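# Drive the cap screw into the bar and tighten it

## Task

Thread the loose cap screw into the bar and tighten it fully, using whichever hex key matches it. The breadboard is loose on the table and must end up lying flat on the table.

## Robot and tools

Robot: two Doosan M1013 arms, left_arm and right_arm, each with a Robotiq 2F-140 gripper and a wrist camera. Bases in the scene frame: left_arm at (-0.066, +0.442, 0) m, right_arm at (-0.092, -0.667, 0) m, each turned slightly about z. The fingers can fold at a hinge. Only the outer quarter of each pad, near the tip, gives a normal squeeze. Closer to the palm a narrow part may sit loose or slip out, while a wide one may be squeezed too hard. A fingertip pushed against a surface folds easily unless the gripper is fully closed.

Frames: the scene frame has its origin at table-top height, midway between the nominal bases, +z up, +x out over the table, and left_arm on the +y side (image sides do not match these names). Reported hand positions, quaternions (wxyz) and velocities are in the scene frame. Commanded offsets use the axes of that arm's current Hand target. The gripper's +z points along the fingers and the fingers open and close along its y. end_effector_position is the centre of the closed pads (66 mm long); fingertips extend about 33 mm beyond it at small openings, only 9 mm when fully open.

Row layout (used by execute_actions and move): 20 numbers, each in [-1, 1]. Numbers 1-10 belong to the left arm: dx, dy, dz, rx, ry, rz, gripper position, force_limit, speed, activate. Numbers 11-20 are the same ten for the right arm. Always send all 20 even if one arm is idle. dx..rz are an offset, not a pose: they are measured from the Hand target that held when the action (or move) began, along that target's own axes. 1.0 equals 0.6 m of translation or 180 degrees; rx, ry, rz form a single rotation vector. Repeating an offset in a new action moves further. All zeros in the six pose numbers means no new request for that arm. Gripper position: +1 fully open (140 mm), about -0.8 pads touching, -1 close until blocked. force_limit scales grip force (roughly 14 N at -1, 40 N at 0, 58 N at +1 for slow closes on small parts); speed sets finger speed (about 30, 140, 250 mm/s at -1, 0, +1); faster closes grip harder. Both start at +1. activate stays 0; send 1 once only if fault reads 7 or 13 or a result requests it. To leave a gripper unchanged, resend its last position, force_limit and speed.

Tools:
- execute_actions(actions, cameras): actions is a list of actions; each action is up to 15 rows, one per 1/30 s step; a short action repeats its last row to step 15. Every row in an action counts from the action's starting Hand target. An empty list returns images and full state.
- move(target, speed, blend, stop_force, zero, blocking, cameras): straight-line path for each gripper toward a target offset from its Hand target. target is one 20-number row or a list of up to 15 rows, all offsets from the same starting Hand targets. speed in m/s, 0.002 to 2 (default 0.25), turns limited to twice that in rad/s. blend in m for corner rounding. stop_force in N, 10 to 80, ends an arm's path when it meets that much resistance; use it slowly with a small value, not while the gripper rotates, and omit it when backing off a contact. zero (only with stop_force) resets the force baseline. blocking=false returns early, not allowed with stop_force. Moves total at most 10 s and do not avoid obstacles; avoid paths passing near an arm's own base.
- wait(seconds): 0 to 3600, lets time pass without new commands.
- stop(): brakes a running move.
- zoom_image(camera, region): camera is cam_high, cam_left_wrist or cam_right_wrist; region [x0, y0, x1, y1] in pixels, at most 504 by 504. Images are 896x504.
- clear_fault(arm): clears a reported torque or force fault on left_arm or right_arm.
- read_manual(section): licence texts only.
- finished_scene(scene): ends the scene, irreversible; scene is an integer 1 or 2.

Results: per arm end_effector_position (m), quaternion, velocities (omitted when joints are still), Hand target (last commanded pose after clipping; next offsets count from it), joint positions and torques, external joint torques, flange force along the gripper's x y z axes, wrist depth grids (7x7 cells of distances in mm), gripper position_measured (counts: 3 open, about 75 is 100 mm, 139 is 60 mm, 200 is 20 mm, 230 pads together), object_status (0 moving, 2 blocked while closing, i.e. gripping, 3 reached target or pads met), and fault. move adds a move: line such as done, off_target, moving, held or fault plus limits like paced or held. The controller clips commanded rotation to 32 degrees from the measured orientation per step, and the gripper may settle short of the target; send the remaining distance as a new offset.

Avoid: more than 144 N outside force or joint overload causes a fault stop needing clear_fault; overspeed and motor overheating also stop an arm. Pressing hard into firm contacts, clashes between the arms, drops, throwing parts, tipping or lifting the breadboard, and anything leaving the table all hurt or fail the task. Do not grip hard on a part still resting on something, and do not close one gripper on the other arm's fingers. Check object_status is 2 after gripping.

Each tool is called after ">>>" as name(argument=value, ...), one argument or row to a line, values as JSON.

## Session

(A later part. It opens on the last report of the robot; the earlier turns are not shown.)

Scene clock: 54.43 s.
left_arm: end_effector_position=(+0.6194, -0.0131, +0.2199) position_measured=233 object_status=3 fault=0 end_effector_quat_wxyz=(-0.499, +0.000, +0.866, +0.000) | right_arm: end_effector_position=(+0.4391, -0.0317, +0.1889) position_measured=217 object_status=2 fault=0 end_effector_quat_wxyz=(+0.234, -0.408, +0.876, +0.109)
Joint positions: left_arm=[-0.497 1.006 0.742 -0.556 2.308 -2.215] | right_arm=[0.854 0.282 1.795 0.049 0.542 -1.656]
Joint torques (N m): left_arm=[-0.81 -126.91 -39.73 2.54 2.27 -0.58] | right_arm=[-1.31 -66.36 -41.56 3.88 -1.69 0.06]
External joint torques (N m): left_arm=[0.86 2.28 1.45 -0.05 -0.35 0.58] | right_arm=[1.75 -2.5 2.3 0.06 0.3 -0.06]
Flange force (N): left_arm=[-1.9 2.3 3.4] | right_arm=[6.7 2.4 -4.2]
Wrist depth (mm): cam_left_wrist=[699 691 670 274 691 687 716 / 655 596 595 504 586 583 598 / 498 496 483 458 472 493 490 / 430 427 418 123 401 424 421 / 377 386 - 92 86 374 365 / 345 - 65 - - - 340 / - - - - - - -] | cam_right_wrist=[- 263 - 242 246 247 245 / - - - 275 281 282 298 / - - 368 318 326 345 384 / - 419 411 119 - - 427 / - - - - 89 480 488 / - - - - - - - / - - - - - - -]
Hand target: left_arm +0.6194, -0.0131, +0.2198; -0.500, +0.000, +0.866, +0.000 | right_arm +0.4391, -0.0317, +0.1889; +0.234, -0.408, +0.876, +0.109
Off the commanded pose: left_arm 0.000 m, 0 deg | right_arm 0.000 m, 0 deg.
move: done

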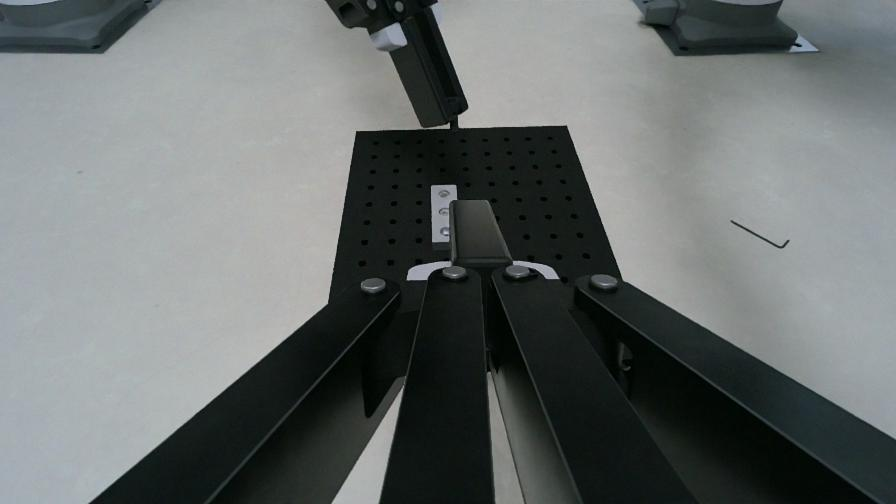

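>>> move(
  target=[0,0,0,0,0,0,-1,1,0,0,0.0667,0,0.1155,0,0,0,-1,-0.3,-1,0],
  speed=0.15,
  cameras=["cam_left_wrist","cam_right_wrist"],
)

>>> zoom_image(
  camera="cam_left_wrist",
  region=[400, 160, 500, 260],
)

>>> zoom_image(
  camera="cam_right_wrist",
  region=[410, 130, 550, 290],
)

Scene clock: 55.77 s.
left_arm: end_effector_position=(+0.6194, -0.0131, +0.2198) position_measured=233 object_status=3 fault=0 end_effector_quat_wxyz=(-0.500, +0.000, +0.866, +0.000) | right_arm: end_effector_position=(+0.4390, -0.0317, +0.1089) position_measured=217 object_status=2 fault=0 end_effector_quat_wxyz=(+0.234, -0.408, +0.875, +0.109)
Joint positions: left_arm=[-0.497 1.006 0.742 -0.556 2.308 -2.215] | right_arm=[0.854 0.355 1.863 0.065 0.402 -1.673]
Joint torques (N m): left_arm=[-0.59 -125.8 -39.68 2.6 2.23 -0.55] | right_arm=[-1.33 -69.9 -38.19 3.58 -1.75 0.06]
External joint torques (N m): left_arm=[0.42 1.66 1.58 -0.13 -0.32 0.54] | right_arm=[1.65 -2.81 2.49 -0.02 0.38 -0.05]
Flange force (N): left_arm=[-0.7 2.6 5.0] | right_arm=[6.4 2.3 -5.6]
Wrist depth (mm): cam_left_wrist=[695 691 268 664 677 689 705 / 638 595 549 500 582 582 583 / 498 496 481 443 469 525 486 / 428 427 415 123 401 424 424 / 376 388 - 92 86 371 371 / 336 - 65 - - - 341 / - - - - - - -] | cam_right_wrist=[190 174 164 - 167 166 174 / 219 - 191 - 187 192 191 / - - - 217 222 222 215 / 309 - 256 119 118 265 - / - - - - 89 343 - / 470 - - - - - - / - - - - - - -]
Hand target: left_arm +0.6194, -0.0131, +0.2198; -0.500, +0.000, +0.866, +0.000 | right_arm +0.4390, -0.0317, +0.1088; +0.234, -0.408, +0.876, +0.109
Off the commanded pose: left_arm 0.000 m, 0 deg | right_arm 0.000 m, 0 deg.
move: done

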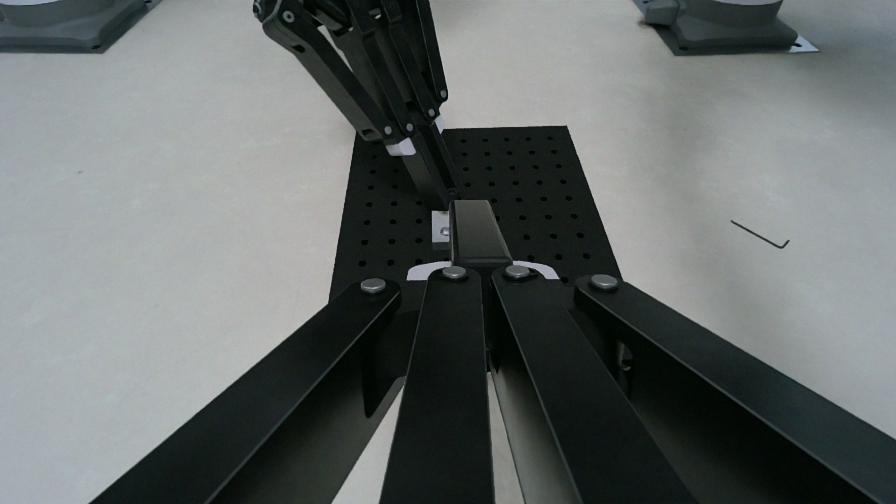

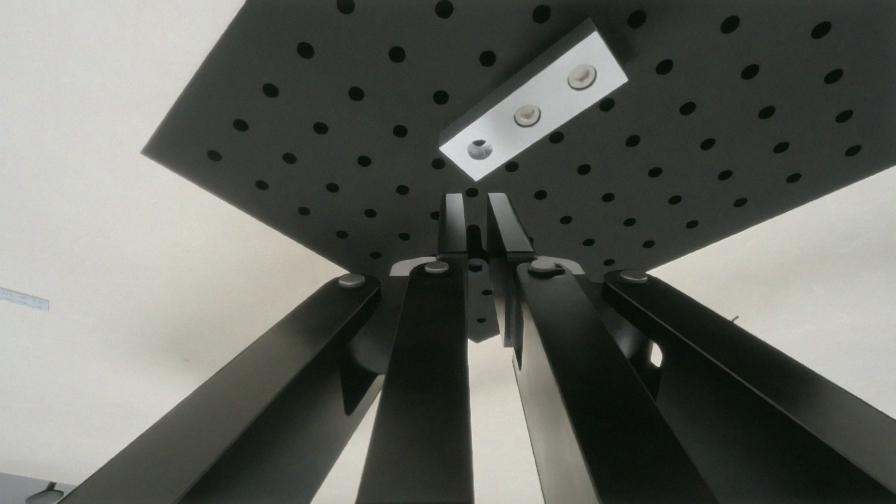

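Scaled by 5.040 from the camera's image (finer frame: 1280x720).

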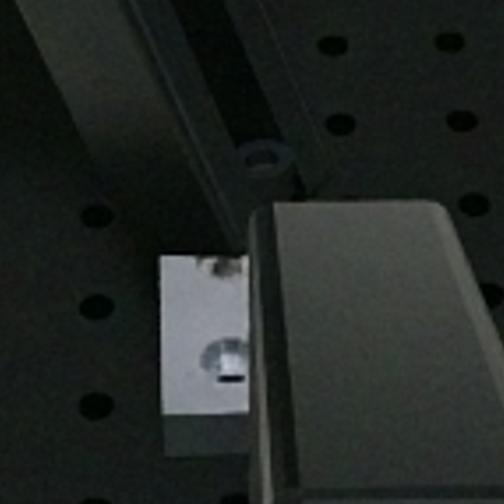

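Scaled by 3.150 from the camera's image (finer frame: 1280x720).

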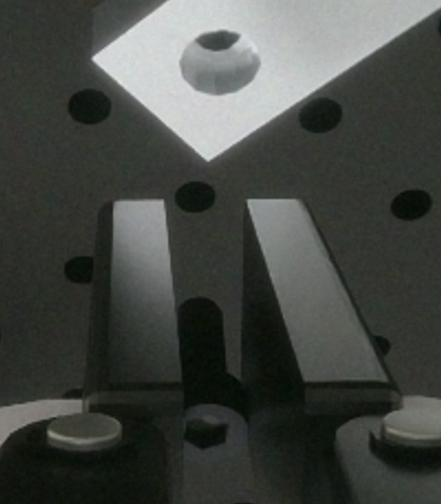

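>>> move(
  target=[0,0,0,0,0,0,-1,1,0,0,0.0317,0.005,-0.0183,0,0,0,-1,-0.3,-1,0],
  speed=0.1,
  cameras=["cam_left_wrist","cam_right_wrist"],
)

>>> zoom_image(
  camera="cam_right_wrist",
  region=[410, 150, 550, 290],
)

>>> zoom_image(
  camera="cam_left_wrist",
  region=[400, 160, 500, 260],
)

Scene clock: 58.73 s.
left_arm: end_effector_position=(+0.6194, -0.0131, +0.2198) position_measured=233 object_status=3 fault=0 end_effector_quat_wxyz=(-0.500, +0.000, +0.866, +0.000) | right_arm: end_effector_position=(+0.4226, -0.0466, +0.1088) position_measured=217 object_status=2 fault=0 end_effector_quat_wxyz=(+0.234, -0.408, +0.876, +0.109)
Joint positions: left_arm=[-0.497 1.006 0.742 -0.556 2.308 -2.215] | right_arm=[0.857 0.325 1.907 0.063 0.388 -1.669]
Joint torques (N m): left_arm=[-0.8 -126.15 -39.84 2.54 2.29 -0.52] | right_arm=[-1.4 -66.52 -37.9 3.51 -1.76 0.05]
External joint torques (N m): left_arm=[0.66 1.74 1.65 -0.06 -0.38 0.52] | right_arm=[1.57 -3.03 2.19 0.04 0.36 -0.05]
Flange force (N): left_arm=[-0.8 2.9 5.2] | right_arm=[5.9 2.1 -5.9]
Wrist depth (mm): cam_left_wrist=[697 736 294 685 720 683 683 / - 587 502 562 593 582 605 / 497 493 479 447 469 489 492 / 430 410 418 123 403 423 435 / 377 385 - 92 86 374 - / 338 - 65 - - - 332 / - - - - - - -] | cam_right_wrist=[- - - 169 162 - - / 221 221 192 185 187 197 191 / 255 253 - - 222 221 229 / 308 - - 119 246 257 290 / - - - - 89 - 380 / - - - - - - - / - - - - - - -]
Hand target: left_arm +0.6194, -0.0131, +0.2198; -0.500, +0.000, +0.866, +0.000 | right_arm +0.4226, -0.0466, +0.1088; +0.234, -0.408, +0.876, +0.109
Off the commanded pose: left_arm 0.000 m, 0 deg | right_arm 0.000 m, 0 deg.
move: done

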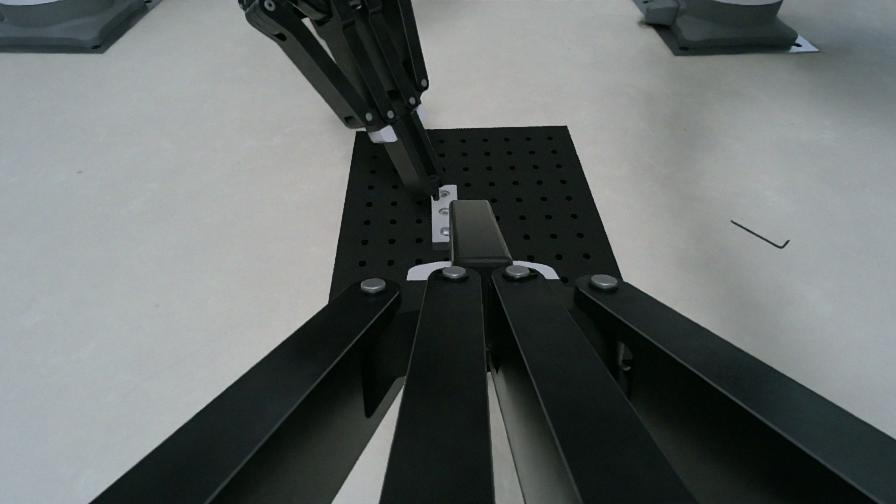

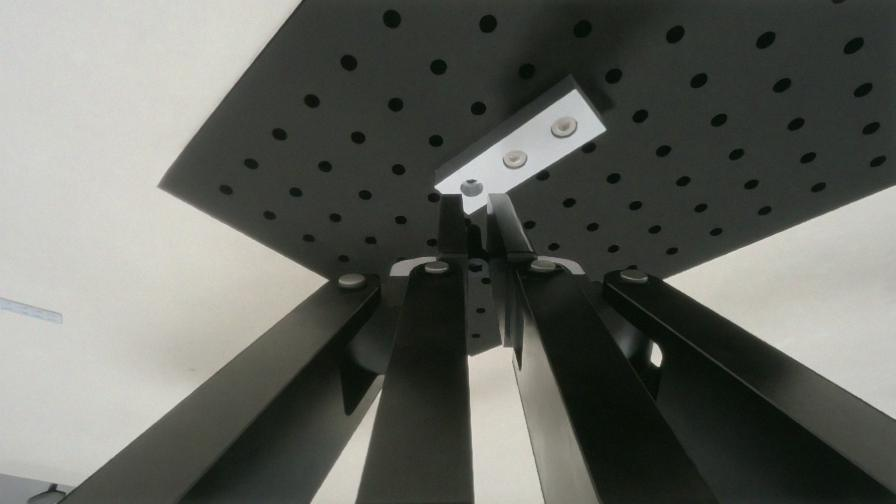

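Scaled by 3.600 from the camera's image (finer frame: 1280x720).

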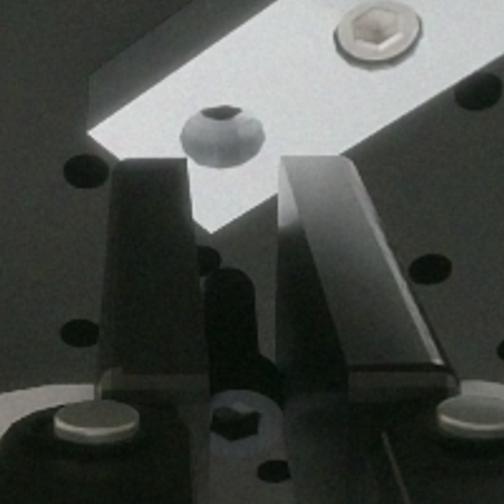

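Scaled by 5.040 from the camera's image (finer frame: 1280x720).

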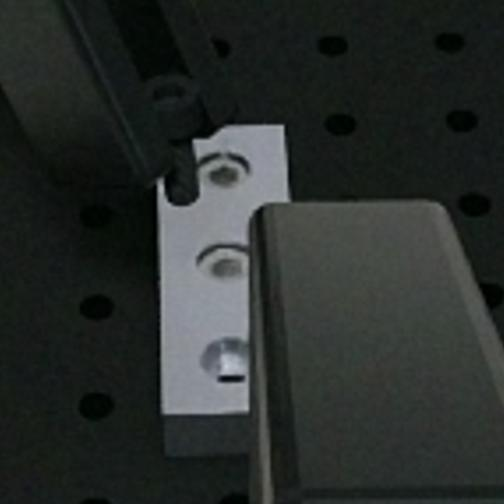

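>>> move(
  target=[0,0,0,0,0,0,-1,1,0,0,-0.0079,0,0.0237,0,0,0,-1,-0.3,-1,0],
  speed=0.1,
  cameras=["cam_left_wrist","cam_right_wrist"],
)

>>> zoom_image(
  camera="cam_right_wrist",
  region=[410, 150, 550, 290],
)

>>> zoom_image(
  camera="cam_left_wrist",
  region=[400, 160, 500, 260],
)

Scene clock: 61.43 s.
left_arm: end_effector_position=(+0.6194, -0.0131, +0.2198) position_measured=233 object_status=3 fault=0 end_effector_quat_wxyz=(-0.500, +0.000, +0.866, +0.000) | right_arm: end_effector_position=(+0.4298, -0.0381, +0.0989) position_measured=217 object_status=2 fault=0 end_effector_quat_wxyz=(+0.234, -0.408, +0.876, +0.109)
Joint positions: left_arm=[-0.497 1.006 0.742 -0.556 2.308 -2.215] | right_arm=[0.858 0.351 1.892 0.063 0.377 -1.669]
Joint torques (N m): left_arm=[-0.62 -125.65 -39.8 2.55 2.27 -0.51] | right_arm=[-1.07 -69.56 -37.43 3.59 -1.7 0.12]
External joint torques (N m): left_arm=[0.52 1.26 1.6 -0.07 -0.36 0.51] | right_arm=[0.88 -2.07 2.11 -0.08 0.31 -0.12]
Flange force (N): left_arm=[-0.2 3.1 5.7] | right_arm=[5.2 1.0 -4.4]
Wrist depth (mm): cam_left_wrist=[691 734 283 662 729 681 697 / 590 589 546 499 589 586 586 / 497 496 481 427 477 492 492 / 430 421 418 123 399 424 424 / 379 383 - 92 86 374 373 / 344 - 65 - - - 341 / - - - - - - -] | cam_right_wrist=[- 185 - - - 164 - / - 198 - - 177 180 180 / - - - 204 209 216 209 / - - 240 119 233 240 276 / 347 - - - 89 - - / - - - - - - - / - - - - - - -]
Hand target: left_arm +0.6194, -0.0131, +0.2198; -0.500, +0.000, +0.866, +0.000 | right_arm +0.4298, -0.0381, +0.0989; +0.234, -0.408, +0.876, +0.109
Off the commanded pose: left_arm 0.000 m, 0 deg | right_arm 0.000 m, 0 deg.
move: done

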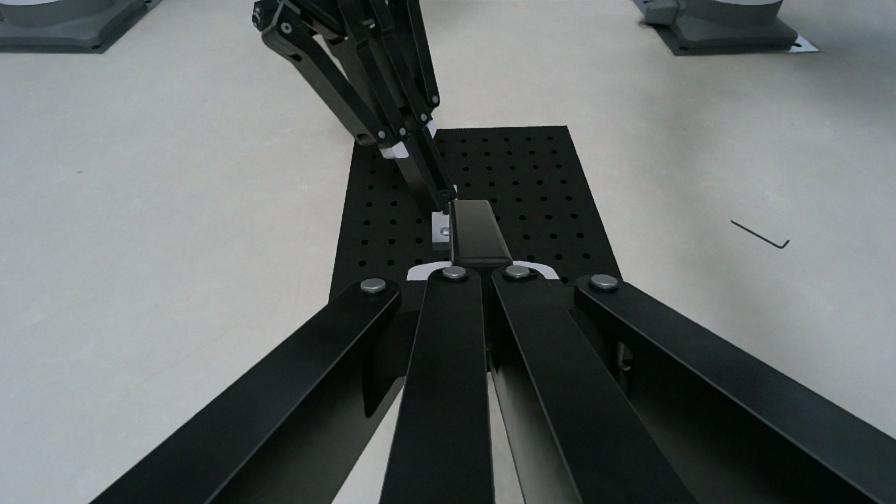

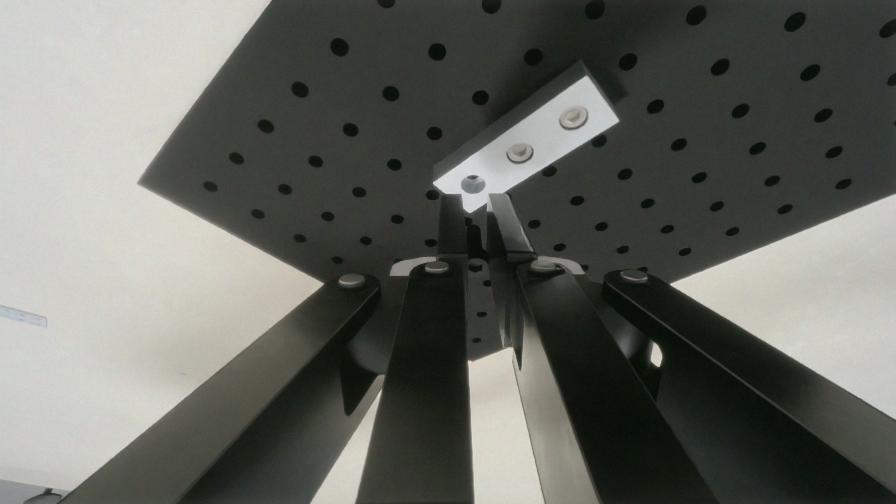

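Scaled by 3.600 from the camera's image (finer frame: 1280x720).

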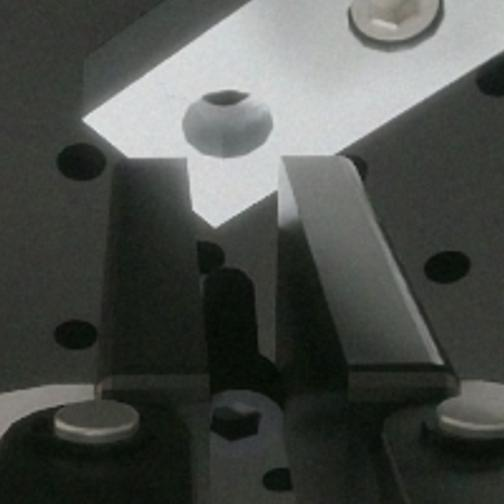

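Scaled by 5.040 from the camera's image (finer frame: 1280x720).

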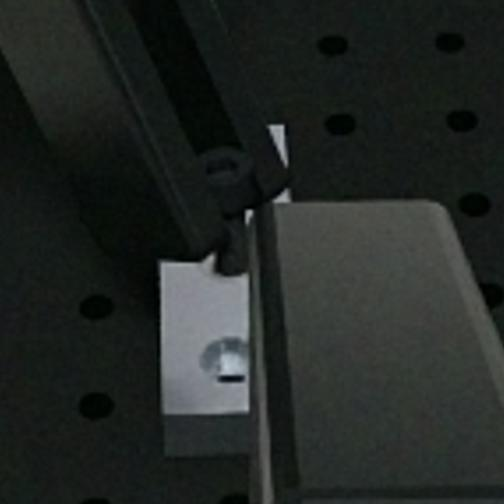

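>>> move(
  target=[0,0.015,0,0,0,0,-1,1,0,0,0.0125,0.0013,0.02165,0,0,0,-1,-0.3,-1,0],
  speed=0.06,
  cameras=["cam_left_wrist","cam_right_wrist"],
)

>>> zoom_image(
  camera="cam_right_wrist",
  region=[430, 180, 510, 260],
)

>>> zoom_image(
  camera="cam_left_wrist",
  region=[400, 190, 460, 250],
)

Scene clock: 62.83 s.
left_arm: end_effector_position=(+0.6194, -0.0041, +0.2198) position_measured=233 object_status=3 fault=0 end_effector_quat_wxyz=(-0.500, +0.000, +0.866, +0.000) | right_arm: end_effector_position=(+0.4292, -0.0375, +0.0839) position_measured=217 object_status=2 fault=0 end_effector_quat_wxyz=(+0.234, -0.408, +0.876, +0.109)
Joint positions: left_arm=[-0.49 0.997 0.759 -0.545 2.305 -2.201] | right_arm=[0.859 0.367 1.902 0.066 0.351 -1.672]
Joint torques (N m): left_arm=[-1 -125.09 -39.61 2.51 2.26 -0.56] | right_arm=[-1.18 -69.87 -37.06 3.4 -1.66 0.1]
External joint torques (N m): left_arm=[1.05 1.35 1.51 0.01 -0.34 0.56] | right_arm=[1.53 -2.72 2.69 0.02 0.29 -0.1]
Flange force (N): left_arm=[-0.6 3.4 5.0] | right_arm=[6.7 1.9 -5.8]
Wrist depth (mm): cam_left_wrist=[685 708 288 691 714 679 725 / 587 583 316 501 584 584 586 / 494 491 474 442 464 495 495 / 427 424 419 123 406 427 428 / 374 385 - 92 86 377 377 / 340 - 65 - - - 342 / - - - - - - -] | cam_right_wrist=[- - 144 145 141 148 - / 193 - 164 161 159 164 168 / 217 - 185 179 191 190 197 / - - - 119 211 219 217 / - - - - 89 - - / - - - - - - - / - - - - - - -]
Hand target: left_arm +0.6194, -0.0041, +0.2198; -0.500, +0.000, +0.866, +0.000 | right_arm +0.4292, -0.0376, +0.0839; +0.234, -0.408, +0.876, +0.109
Off the commanded pose: left_arm 0.000 m, 0 deg | right_arm 0.000 m, 0 deg.
move: done

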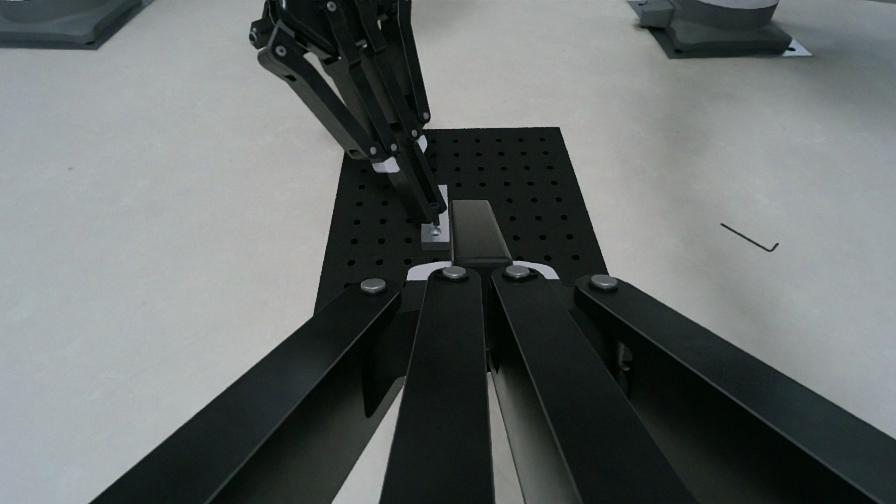

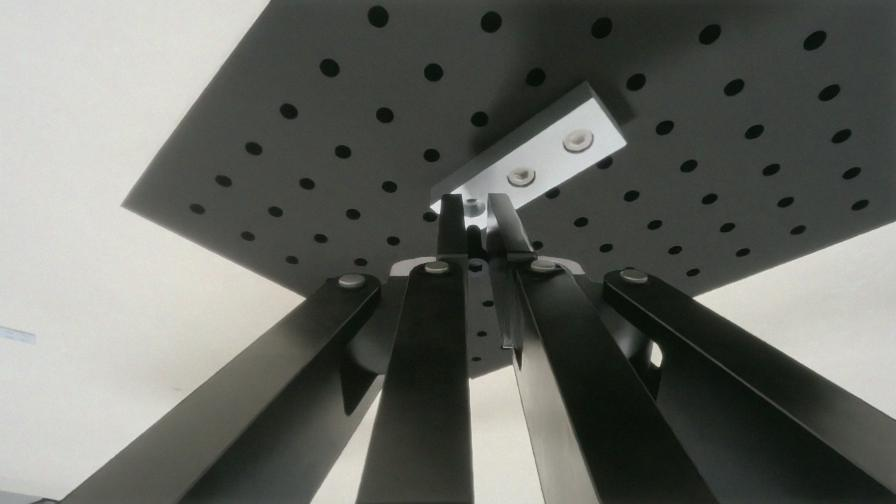

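Scaled by 6.300 from the camera's image (finer frame: 1280x720).

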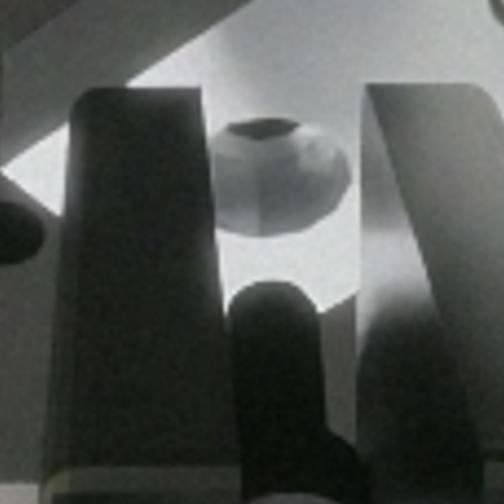

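Scaled by 8.400 from the camera's image (finer frame: 1280x720).

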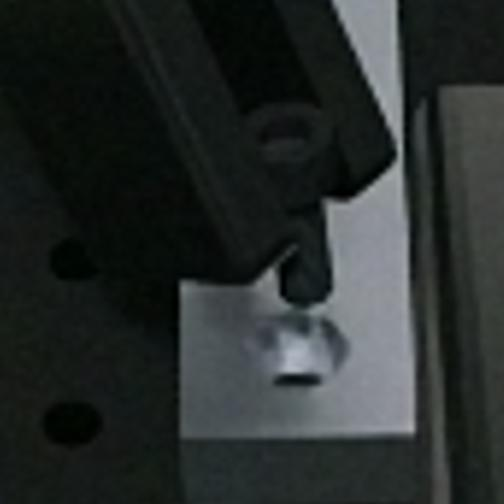

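>>> move(
  target=[0,0,0,0,0,0,-1,1,0,0,0.005,0.0006,0.0087,0,0,0,-1,-0.3,-1,0],
  speed=0.04,
  cameras=["cam_left_wrist","cam_right_wrist"],
)

>>> zoom_image(
  camera="cam_right_wrist",
  region=[450, 190, 500, 240],
)

>>> zoom_image(
  camera="cam_left_wrist",
  region=[415, 210, 455, 250],
)

Scene clock: 64.40 s.
left_arm: end_effector_position=(+0.6194, -0.0041, +0.2198) position_measured=233 object_status=3 fault=0 end_effector_quat_wxyz=(-0.500, +0.000, +0.866, +0.000) | right_arm: end_effector_position=(+0.4289, -0.0373, +0.0779) position_measured=217 object_status=2 fault=0 end_effector_quat_wxyz=(+0.234, -0.408, +0.876, +0.109)
Joint positions: left_arm=[-0.49 0.997 0.759 -0.545 2.305 -2.201] | right_arm=[0.859 0.373 1.906 0.067 0.34 -1.673]
Joint torques (N m): left_arm=[-0.89 -125.58 -39.51 2.51 2.29 -0.55] | right_arm=[-1.19 -70.35 -36.65 3.38 -1.72 0.11]
External joint torques (N m): left_arm=[0.82 1.97 1.48 0.01 -0.36 0.55] | right_arm=[1.14 -2.35 2.6 0 0.36 -0.1]
Flange force (N): left_arm=[-1.5 2.6 4.0] | right_arm=[6.1 1.3 -5.3]
Wrist depth (mm): cam_left_wrist=[683 718 296 695 725 681 714 / 582 586 320 504 592 595 596 / 491 503 476 443 469 495 494 / 424 416 417 123 404 426 427 / 374 380 - 92 86 375 377 / 343 - 65 - - - 343 / - - - - - - -] | cam_right_wrist=[- 163 138 138 - 141 - / - - 158 157 157 157 166 / 208 - 179 - 175 182 182 / - 219 - 110 202 217 218 / 302 306 - - 89 - 310 / - - - - - - - / - - - - - - -]
Hand target: left_arm +0.6194, -0.0041, +0.2198; -0.500, +0.000, +0.866, +0.000 | right_arm +0.4289, -0.0373, +0.0779; +0.234, -0.408, +0.876, +0.109
Off the commanded pose: left_arm 0.000 m, 0 deg | right_arm 0.000 m, 0 deg.
move: done

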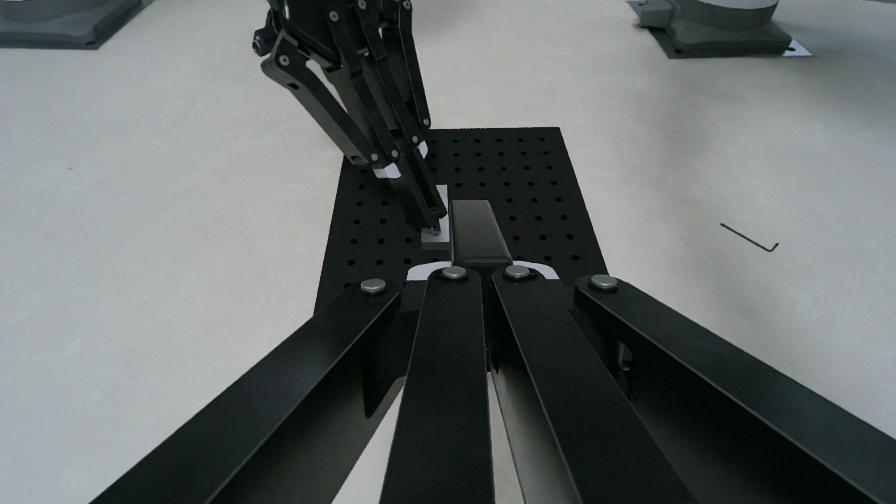

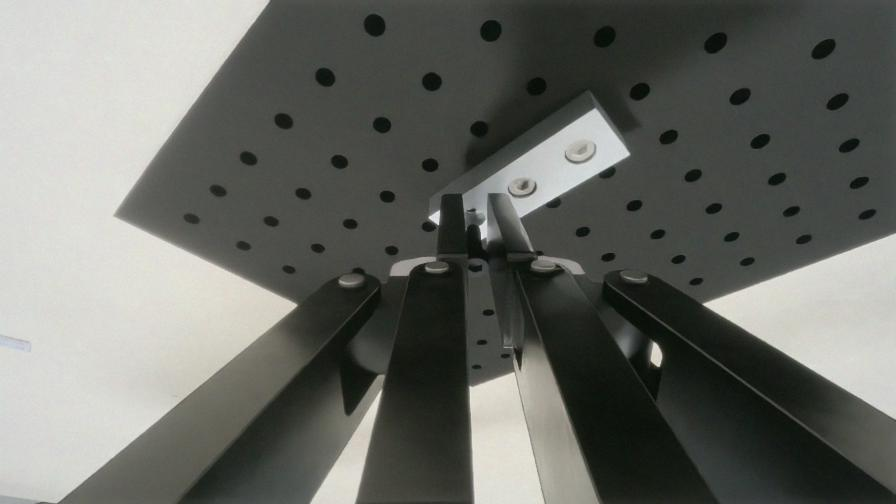

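Scaled by 10.080 from the camera's image (finer frame: 1280x720).

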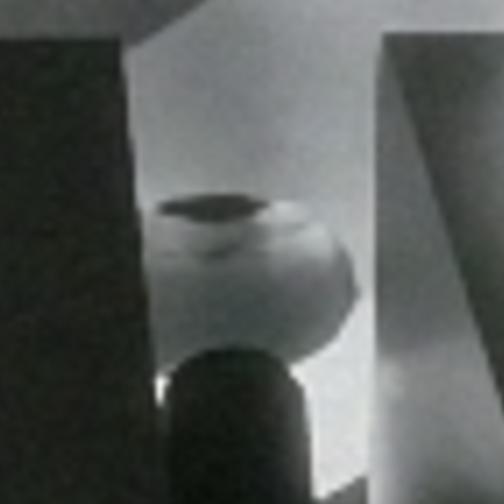

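Scaled by 12.600 from the camera's image (finer frame: 1280x720).

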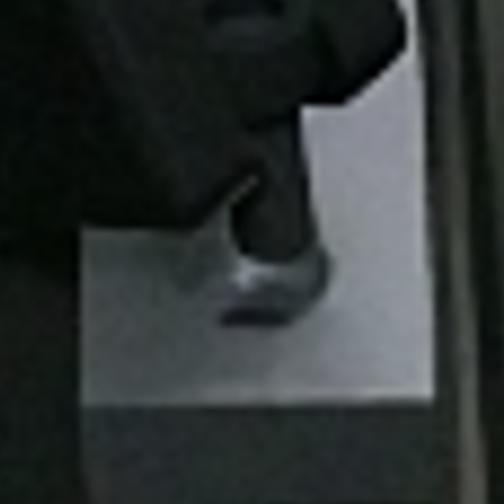

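>>> move(
  target=[0,0,0,0,0,0,-1,1,0,0,0.0048,0.0005,0.0049,0,0,0,-1,-0.3,-1,0],
  speed=0.03,
  cameras=["cam_left_wrist","cam_right_wrist"],
)

>>> zoom_image(
  camera="cam_right_wrist",
  region=[450, 200, 500, 250],
)

>>> zoom_image(
  camera="cam_left_wrist",
  region=[415, 210, 455, 250],
)

Scene clock: 66.33 s.
left_arm: end_effector_position=(+0.6194, -0.0041, +0.2198) position_measured=233 object_status=3 fault=0 end_effector_quat_wxyz=(-0.500, +0.000, +0.866, +0.000) | right_arm: end_effector_position=(+0.4280, -0.0379, +0.0739) position_measured=217 object_status=2 fault=0 end_effector_quat_wxyz=(+0.234, -0.408, +0.876, +0.109)
Joint positions: left_arm=[-0.49 0.997 0.759 -0.545 2.305 -2.201] | right_arm=[0.86 0.377 1.911 0.068 0.332 -1.673]
Joint torques (N m): left_arm=[-0.64 -125.63 -39.65 2.5 2.25 -0.58] | right_arm=[-1.44 -70.01 -36.07 3.34 -1.65 0.12]
External joint torques (N m): left_arm=[1.12 1.52 1.46 0.05 -0.31 0.58] | right_arm=[1.42 -3.15 2.02 0.04 0.27 -0.11]
Flange force (N): left_arm=[-0.9 3.3 4.5] | right_arm=[5.5 1.6 -6.2]
Wrist depth (mm): cam_left_wrist=[687 729 298 725 710 691 718 / 584 572 328 499 592 590 583 / 492 483 481 440 473 499 494 / 425 425 415 123 405 427 427 / 375 384 - 92 86 374 375 / 339 - 65 - - - 343 / - - - - - - -] | cam_right_wrist=[- - 139 138 134 134 - / - - 149 153 149 153 - / - 185 181 172 168 178 177 / 261 212 203 119 203 211 211 / 294 300 - - 89 - - / - - - - - - - / - - - - - - -]
Hand target: left_arm +0.6194, -0.0041, +0.2198; -0.500, +0.000, +0.866, +0.000 | right_arm +0.4280, -0.0379, +0.0739; +0.234, -0.408, +0.876, +0.109
Off the commanded pose: left_arm 0.000 m, 0 deg | right_arm 0.000 m, 0 deg.
move: done

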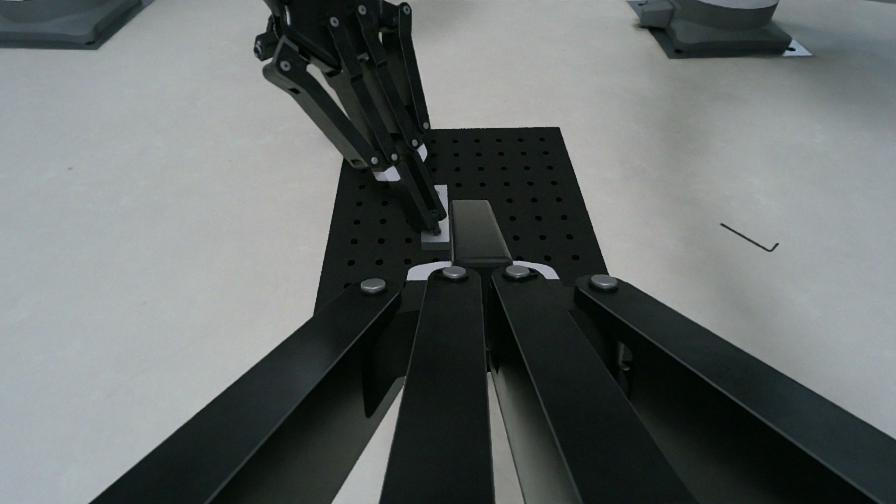

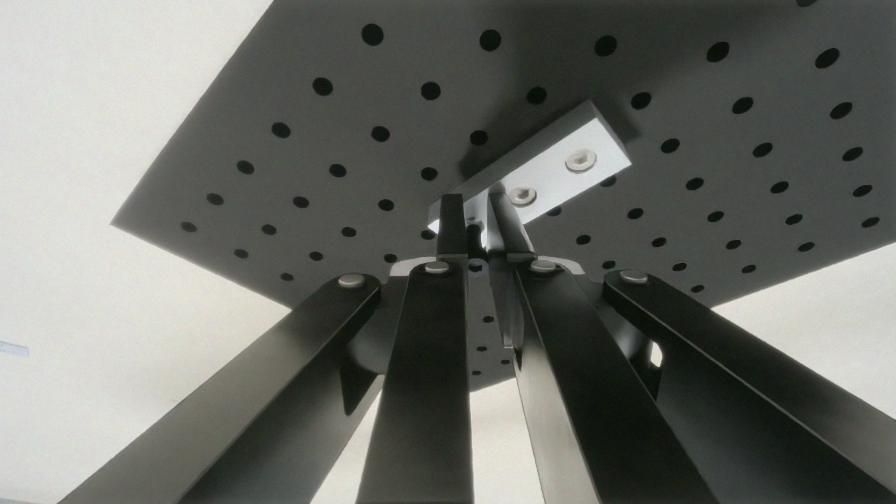

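Scaled by 10.080 from the camera's image (finer frame: 1280x720).

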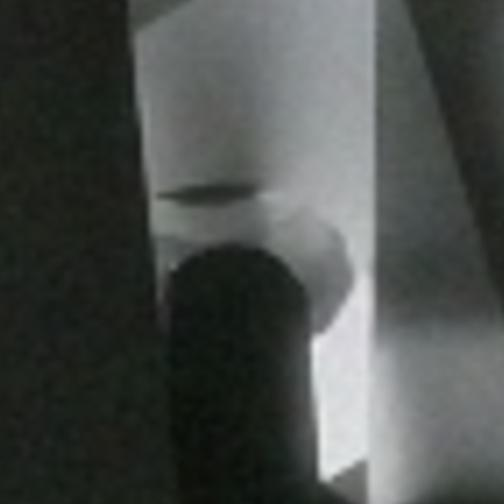

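Scaled by 12.600 from the camera's image (finer frame: 1280x720).

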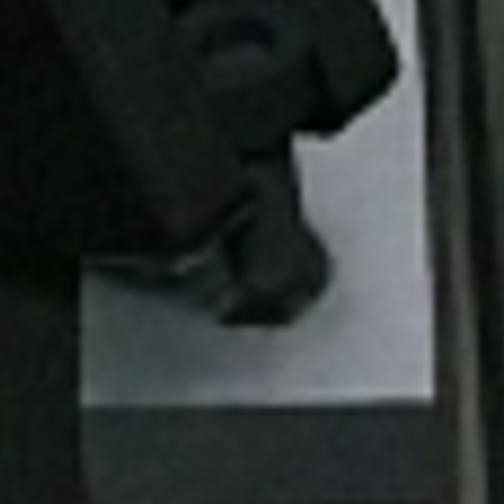

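>>> move(
  target=[0,0,0,0,0,0,-1,1,0,0,0.0067,0,0.01155,0,0,0,-1,-0.3,-1,0],
  speed=0.01,
  stop_force=10,
  cameras=["cam_left_wrist","cam_right_wrist"],
)

>>> zoom_image(
  camera="cam_right_wrist",
  region=[450, 200, 500, 250],
)

>>> zoom_image(
  camera="cam_left_wrist",
  region=[415, 210, 455, 250],
)

Scene clock: 67.53 s.
left_arm: end_effector_position=(+0.6194, -0.0041, +0.2198) position_measured=233 object_status=3 fault=0 end_effector_quat_wxyz=(-0.500, +0.000, +0.866, +0.000) | right_arm: end_effector_position=(+0.4281, -0.0379, +0.0734) position_measured=217 object_status=2 fault=0 end_effector_quat_wxyz=(+0.234, -0.408, +0.875, +0.109)
Joint positions: left_arm=[-0.49 0.997 0.759 -0.545 2.305 -2.201] | right_arm=[0.86 0.377 1.911 0.068 0.331 -1.673]
Joint torques (N m): left_arm=[-0.61 -125.1 -39.81 2.56 2.34 -0.59] | right_arm=[-1.57 -54.32 -31.14 3.27 -1.59 0.11]
External joint torques (N m): left_arm=[0.64 1.22 1.66 -0.04 -0.41 0.59] | right_arm=[1.44 -18.88 -3.01 0.11 0.2 -0.1]
Flange force (N): left_arm=[-0.1 3.5 6.1] | right_arm=[4.1 1.4 -29.4]
Wrist depth (mm): cam_left_wrist=[697 725 299 727 725 681 714 / 580 589 328 569 584 589 584 / 491 491 469 442 465 493 496 / 427 426 415 123 403 425 427 / 374 387 - 92 86 374 377 / 343 - 65 - - - 344 / - - - - - - -] | cam_right_wrist=[- - - 134 134 134 - / - - 157 148 152 152 - / - - 174 - 162 177 177 / - - - 119 196 211 218 / - - - - 89 - - / - - - - - - - / - - - - - - -]
Hand target: left_arm +0.6194, -0.0041, +0.2198; -0.500, +0.000, +0.866, +0.000 | right_arm +0.4281, -0.0379, +0.0734; +0.234, -0.408, +0.875, +0.109 (not the last commanded pose)
Off the commanded pose: left_arm 0.000 m, 0 deg | right_arm 0.008 m, 0 deg.
move: contact (right_arm)

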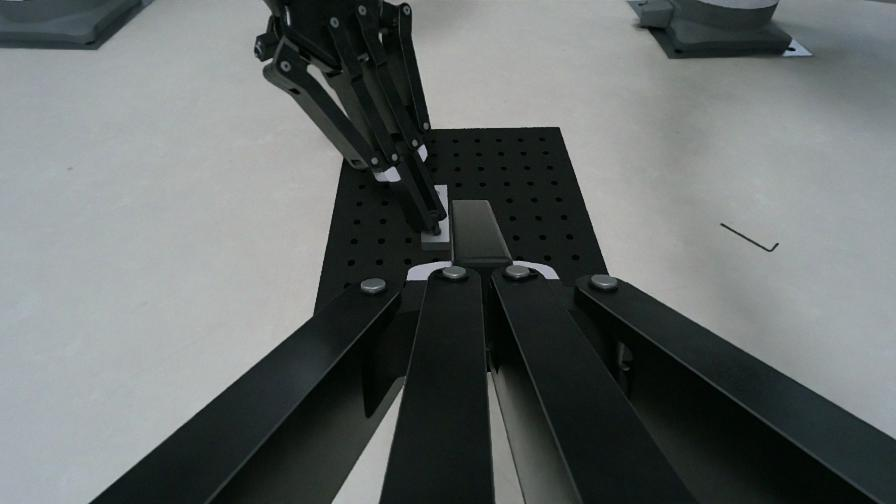

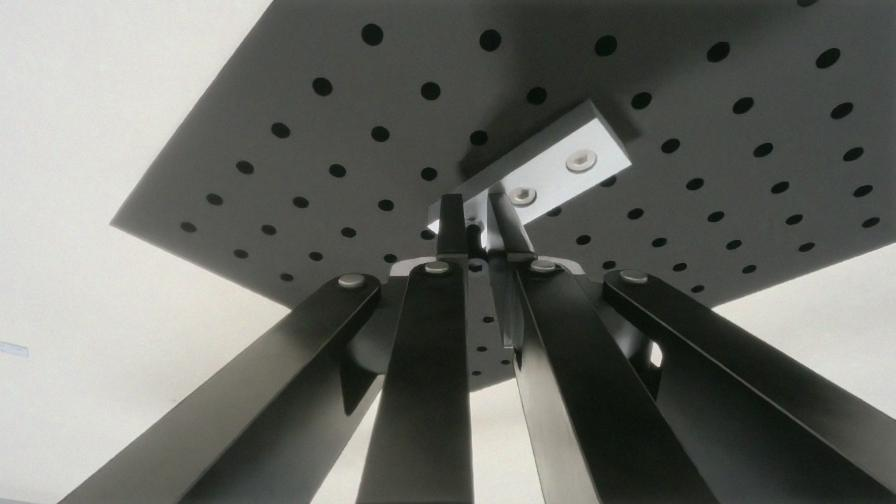

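Scaled by 10.080 from the camera's image (finer frame: 1280x720).

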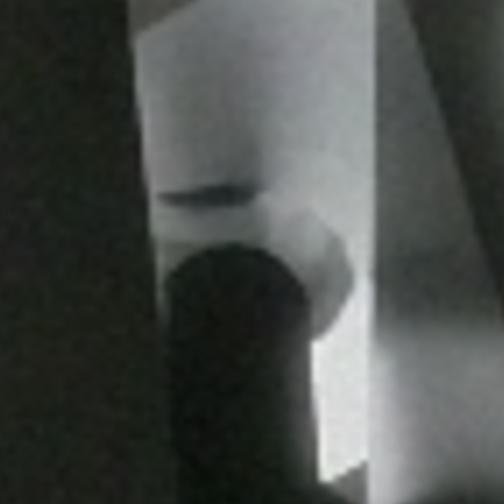

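Scaled by 12.600 from the camera's image (finer frame: 1280x720).

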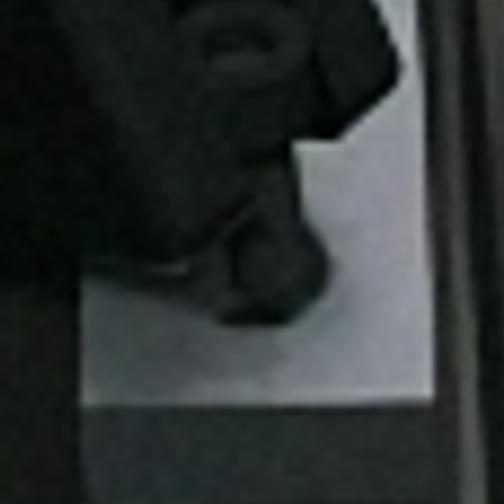

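>>> move(
  target=[
    [0,0,0,0,0,0,-1,1,0,0,-0.0012,0,-0.0021,0,0,0,-1,-0.3,-1,0],
    [0,0,0,0,0,0,-1,1,0,0,-0.0012,-0.0014,-0.0021,0,0,0,-1,-0.3,-1,0],
  ],
  speed=0.02,
)

>>> move(
  target=[0,0,0,0,0,0,-1,1,0,0,0.0067,0,0.01155,0,0,0,-1,-0.3,-1,0],
  speed=0.008,
  stop_force=10,
)

>>> move(
  target=[
    [0,0,0,0,0,0,-1,1,0,0,-0.0012,0,-0.0021,0,0,0,-1,-0.3,-1,0],
    [0,0,0,0,0,0,-1,1,0,0,0.0002,-0.000,-0.0029,0,0,0,-1,-0.3,-1,0],
  ],
  speed=0.02,
)

>>> move(
  target=[0,0,0,0,0,0,-1,1,0,0,0.0067,0,0.01155,0,0,0,-1,-0.3,-1,0],
  speed=0.008,
  stop_force=10,
  cameras=["cam_left_wrist","cam_right_wrist"],
)

>>> zoom_image(
  camera="cam_right_wrist",
  region=[450, 200, 500, 250],
)

>>> zoom_image(
  camera="cam_left_wrist",
  region=[415, 210, 455, 250],
)

Scene clock: 72.23 s.
left_arm: end_effector_position=(+0.6194, -0.0041, +0.2198) position_measured=233 object_status=3 fault=0 end_effector_quat_wxyz=(-0.500, +0.000, +0.866, +0.000) | right_arm: end_effector_position=(+0.4287, -0.0384, +0.0749) position_measured=217 object_status=2 fault=0 end_effector_quat_wxyz=(+0.234, -0.408, +0.875, +0.109)
Joint positions: left_arm=[-0.49 0.997 0.759 -0.545 2.305 -2.201] | right_arm=[0.859 0.375 1.91 0.07 0.334 -1.676]
Joint torques (N m): left_arm=[-0.29 -125.34 -39.46 2.52 2.23 -0.57] | right_arm=[-1.45 -70.58 -36.46 3.47 -1.68 0.21]
External joint torques (N m): left_arm=[0.13 1.15 1.22 0 -0.29 0.57] | right_arm=[1.38 -2.03 2.5 -0.11 0.31 -0.21]
Flange force (N): left_arm=[-0.5 2.3 4.4] | right_arm=[5.8 1.5 -4.7]
Wrist depth (mm): cam_left_wrist=[687 - 295 695 819 687 693 / 583 573 320 504 584 590 584 / 506 499 478 442 478 478 492 / 420 423 414 123 403 427 430 / 372 385 - 92 85 375 373 / 343 - 65 - - - 344 / - - - - - - -] | cam_right_wrist=[- 161 133 133 132 135 - / - - 152 154 153 154 163 / - - - 174 163 179 178 / 249 - 204 110 197 212 204 / - - - - 89 - - / - - - - - - - / - - - - - - -]
Hand target: left_arm +0.6194, -0.0041, +0.2198; -0.500, +0.000, +0.866, +0.000 | right_arm +0.4287, -0.0384, +0.0749; +0.234, -0.408, +0.875, +0.109
Off the commanded pose: left_arm 0.000 m, 0 deg | right_arm 0.000 m, 0 deg.
move: done

Scene clock: 73.03 s.
left_arm: end_effector_position=(+0.6194, -0.0041, +0.2198) position_measured=233 object_status=3 fault=0 end_effector_quat_wxyz=(-0.500, +0.000, +0.866, +0.000) | right_arm: end_effector_position=(+0.4288, -0.0383, +0.0734) position_measured=217 object_status=2 fault=0 end_effector_quat_wxyz=(+0.235, -0.408, +0.875, +0.110)
Joint positions: left_arm=[-0.49 0.997 0.759 -0.545 2.305 -2.201] | right_arm=[0.858 0.377 1.911 0.071 0.331 -1.677]
Joint torques (N m): left_arm=[-1.02 -125.32 -39.55 2.58 2.27 -0.57] | right_arm=[-2.08 -53.73 -30.85 3.13 -1.48 0.06]
External joint torques (N m): left_arm=[1.1 1.59 1.49 -0.06 -0.34 0.57] | right_arm=[2.13 -19.22 -2.99 0.22 0.11 -0.06]
Flange force (N): left_arm=[-0.9 3.1 4.5] | right_arm=[4.4 2.4 -29.8]
Wrist depth (mm): cam_left_wrist=[693 714 296 725 703 679 697 / 586 572 328 564 593 587 593 / 492 489 476 443 453 496 492 / 425 425 416 123 406 425 426 / 374 381 - 92 86 375 368 / 341 - 65 - - - 341 / - - - - - - -] | cam_right_wrist=[- - 134 - 134 134 135 / - - 154 153 152 152 - / - 178 172 172 168 177 182 / - - - 119 196 211 204 / - - - - 90 - - / - - - - - - - / - - - - - - -]
Hand target: left_arm +0.6194, -0.0041, +0.2198; -0.500, +0.000, +0.866, +0.000 | right_arm +0.4288, -0.0383, +0.0734; +0.235, -0.408, +0.875, +0.110 (not the last commanded pose)
Off the commanded pose: left_arm 0.000 m, 0 deg | right_arm 0.007 m, 0 deg.
move: contact (right_arm)

Scene clock: 73.53 s.
left_arm: end_effector_position=(+0.6194, -0.0041, +0.2198) position_measured=233 object_status=3 fault=0 end_effector_quat_wxyz=(-0.500, +0.000, +0.866, +0.000) | right_arm: end_effector_position=(+0.4281, -0.0391, +0.0748) position_measured=217 object_status=2 fault=0 end_effector_quat_wxyz=(+0.234, -0.408, +0.876, +0.109)
Joint positions: left_arm=[-0.49 0.997 0.759 -0.545 2.305 -2.201] | right_arm=[0.858 0.374 1.912 0.07 0.333 -1.676]
Joint torques (N m): left_arm=[-0.54 -125.72 -39.53 2.62 2.29 -0.61] | right_arm=[-1.07 -70.09 -36.6 3.35 -1.7 0.11]
External joint torques (N m): left_arm=[0.99 2.05 1.43 -0.09 -0.36 0.61] | right_arm=[1.6 -2.74 2.59 0.02 0.32 -0.11]
Flange force (N): left_arm=[-1.7 2.5 3.6] | right_arm=[6.3 1.9 -5.9]
Wrist depth (mm): cam_left_wrist=[691 699 296 727 736 687 723 / 605 602 322 565 593 577 580 / 488 465 468 443 478 498 505 / 416 425 415 123 407 437 413 / 374 384 - 92 86 369 378 / 342 - 65 - - - 342 / - - - - - - -] | cam_right_wrist=[- - 135 140 135 135 - / - - 150 154 153 154 156 / - - - 173 169 179 178 / - - 204 110 197 212 213 / - - - - 89 286 309 / - - - - - - - / - - - - - - -]
Hand target: left_arm +0.6194, -0.0041, +0.2198; -0.500, +0.000, +0.866, +0.000 | right_arm +0.4282, -0.0391, +0.0748; +0.235, -0.408, +0.875, +0.110
Off the commanded pose: left_arm 0.000 m, 0 deg | right_arm 0.000 m, 0 deg.
move: done

Scene clock: 74.30 s.
left_arm: end_effector_position=(+0.6194, -0.0041, +0.2198) position_measured=233 object_status=3 fault=0 end_effector_quat_wxyz=(-0.500, +0.000, +0.866, +0.000) | right_arm: end_effector_position=(+0.4282, -0.0391, +0.0735) position_measured=217 object_status=2 fault=0 end_effector_quat_wxyz=(+0.235, -0.408, +0.875, +0.109)
Joint positions: left_arm=[-0.49 0.997 0.759 -0.545 2.305 -2.201] | right_arm=[0.858 0.376 1.913 0.07 0.33 -1.677]
Joint torques (N m): left_arm=[-0.5 -125.68 -39.66 2.53 2.28 -0.56] | right_arm=[-2.43 -56.54 -31.92 3.12 -1.7 0.03]
External joint torques (N m): left_arm=[0.47 2.23 1.69 -0.02 -0.36 0.56] | right_arm=[2.31 -16.27 -2.21 0.26 0.3 -0.03]
Flange force (N): left_arm=[-1.5 2.4 4.6] | right_arm=[4.0 2.7 -25.6]
Wrist depth (mm): cam_left_wrist=[691 699 297 697 687 685 718 / 582 587 318 568 587 589 592 / 494 492 440 444 471 493 496 / 422 426 413 123 406 430 425 / 374 384 - 92 85 376 377 / 342 - 65 - - - 343 / - - - - - - -] | cam_right_wrist=[- 158 - 134 133 130 134 / - - 153 153 152 156 - / - - 172 171 163 177 177 / 251 - - 110 195 211 211 / 297 - - - - - - / - - - - - - - / - - - - - - -]
Hand target: left_arm +0.6194, -0.0041, +0.2198; -0.500, +0.000, +0.866, +0.000 | right_arm +0.4282, -0.0391, +0.0735; +0.235, -0.408, +0.875, +0.109 (not the last commanded pose)
Off the commanded pose: left_arm 0.000 m, 0 deg | right_arm 0.007 m, 0 deg.
move: contact (right_arm)

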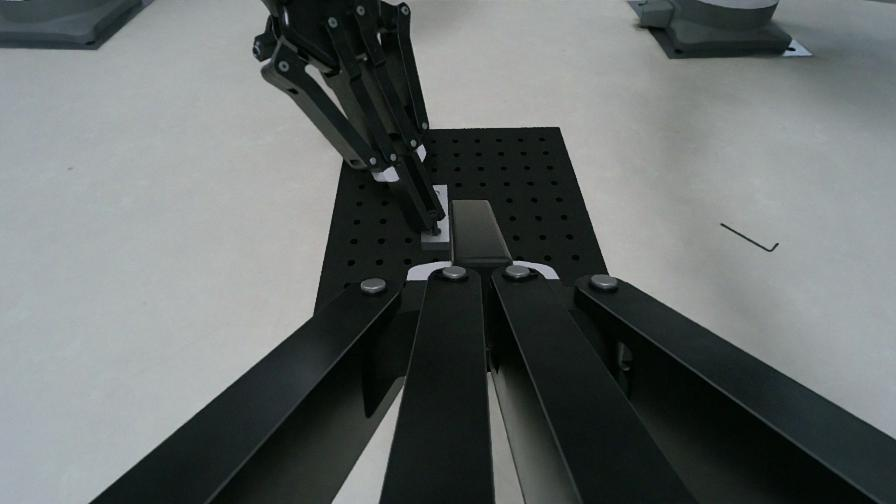

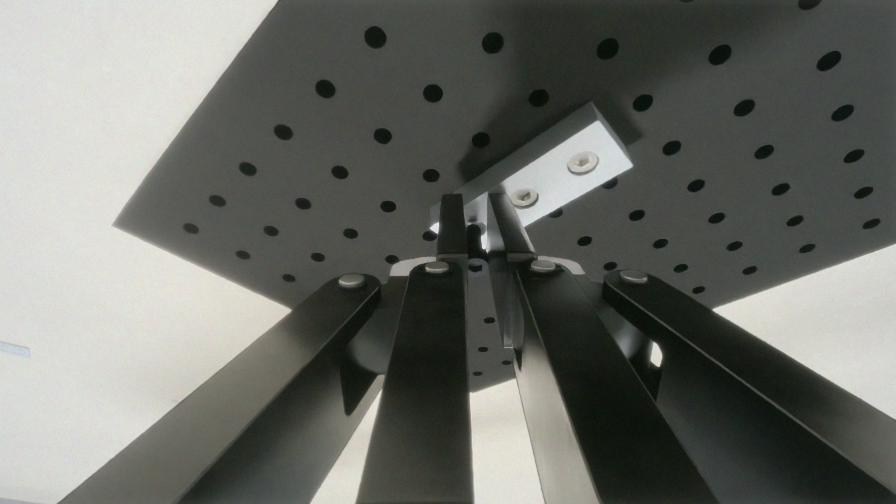

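Scaled by 10.080 from the camera's image (finer frame: 1280x720).

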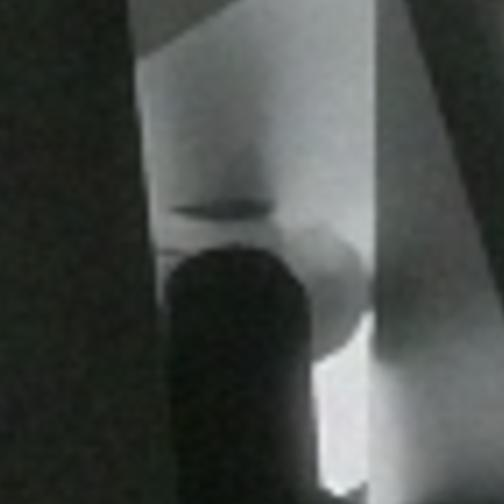

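Scaled by 12.600 from the camera's image (finer frame: 1280x720).

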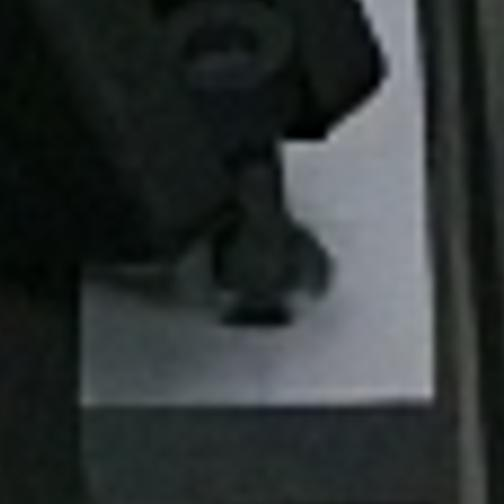

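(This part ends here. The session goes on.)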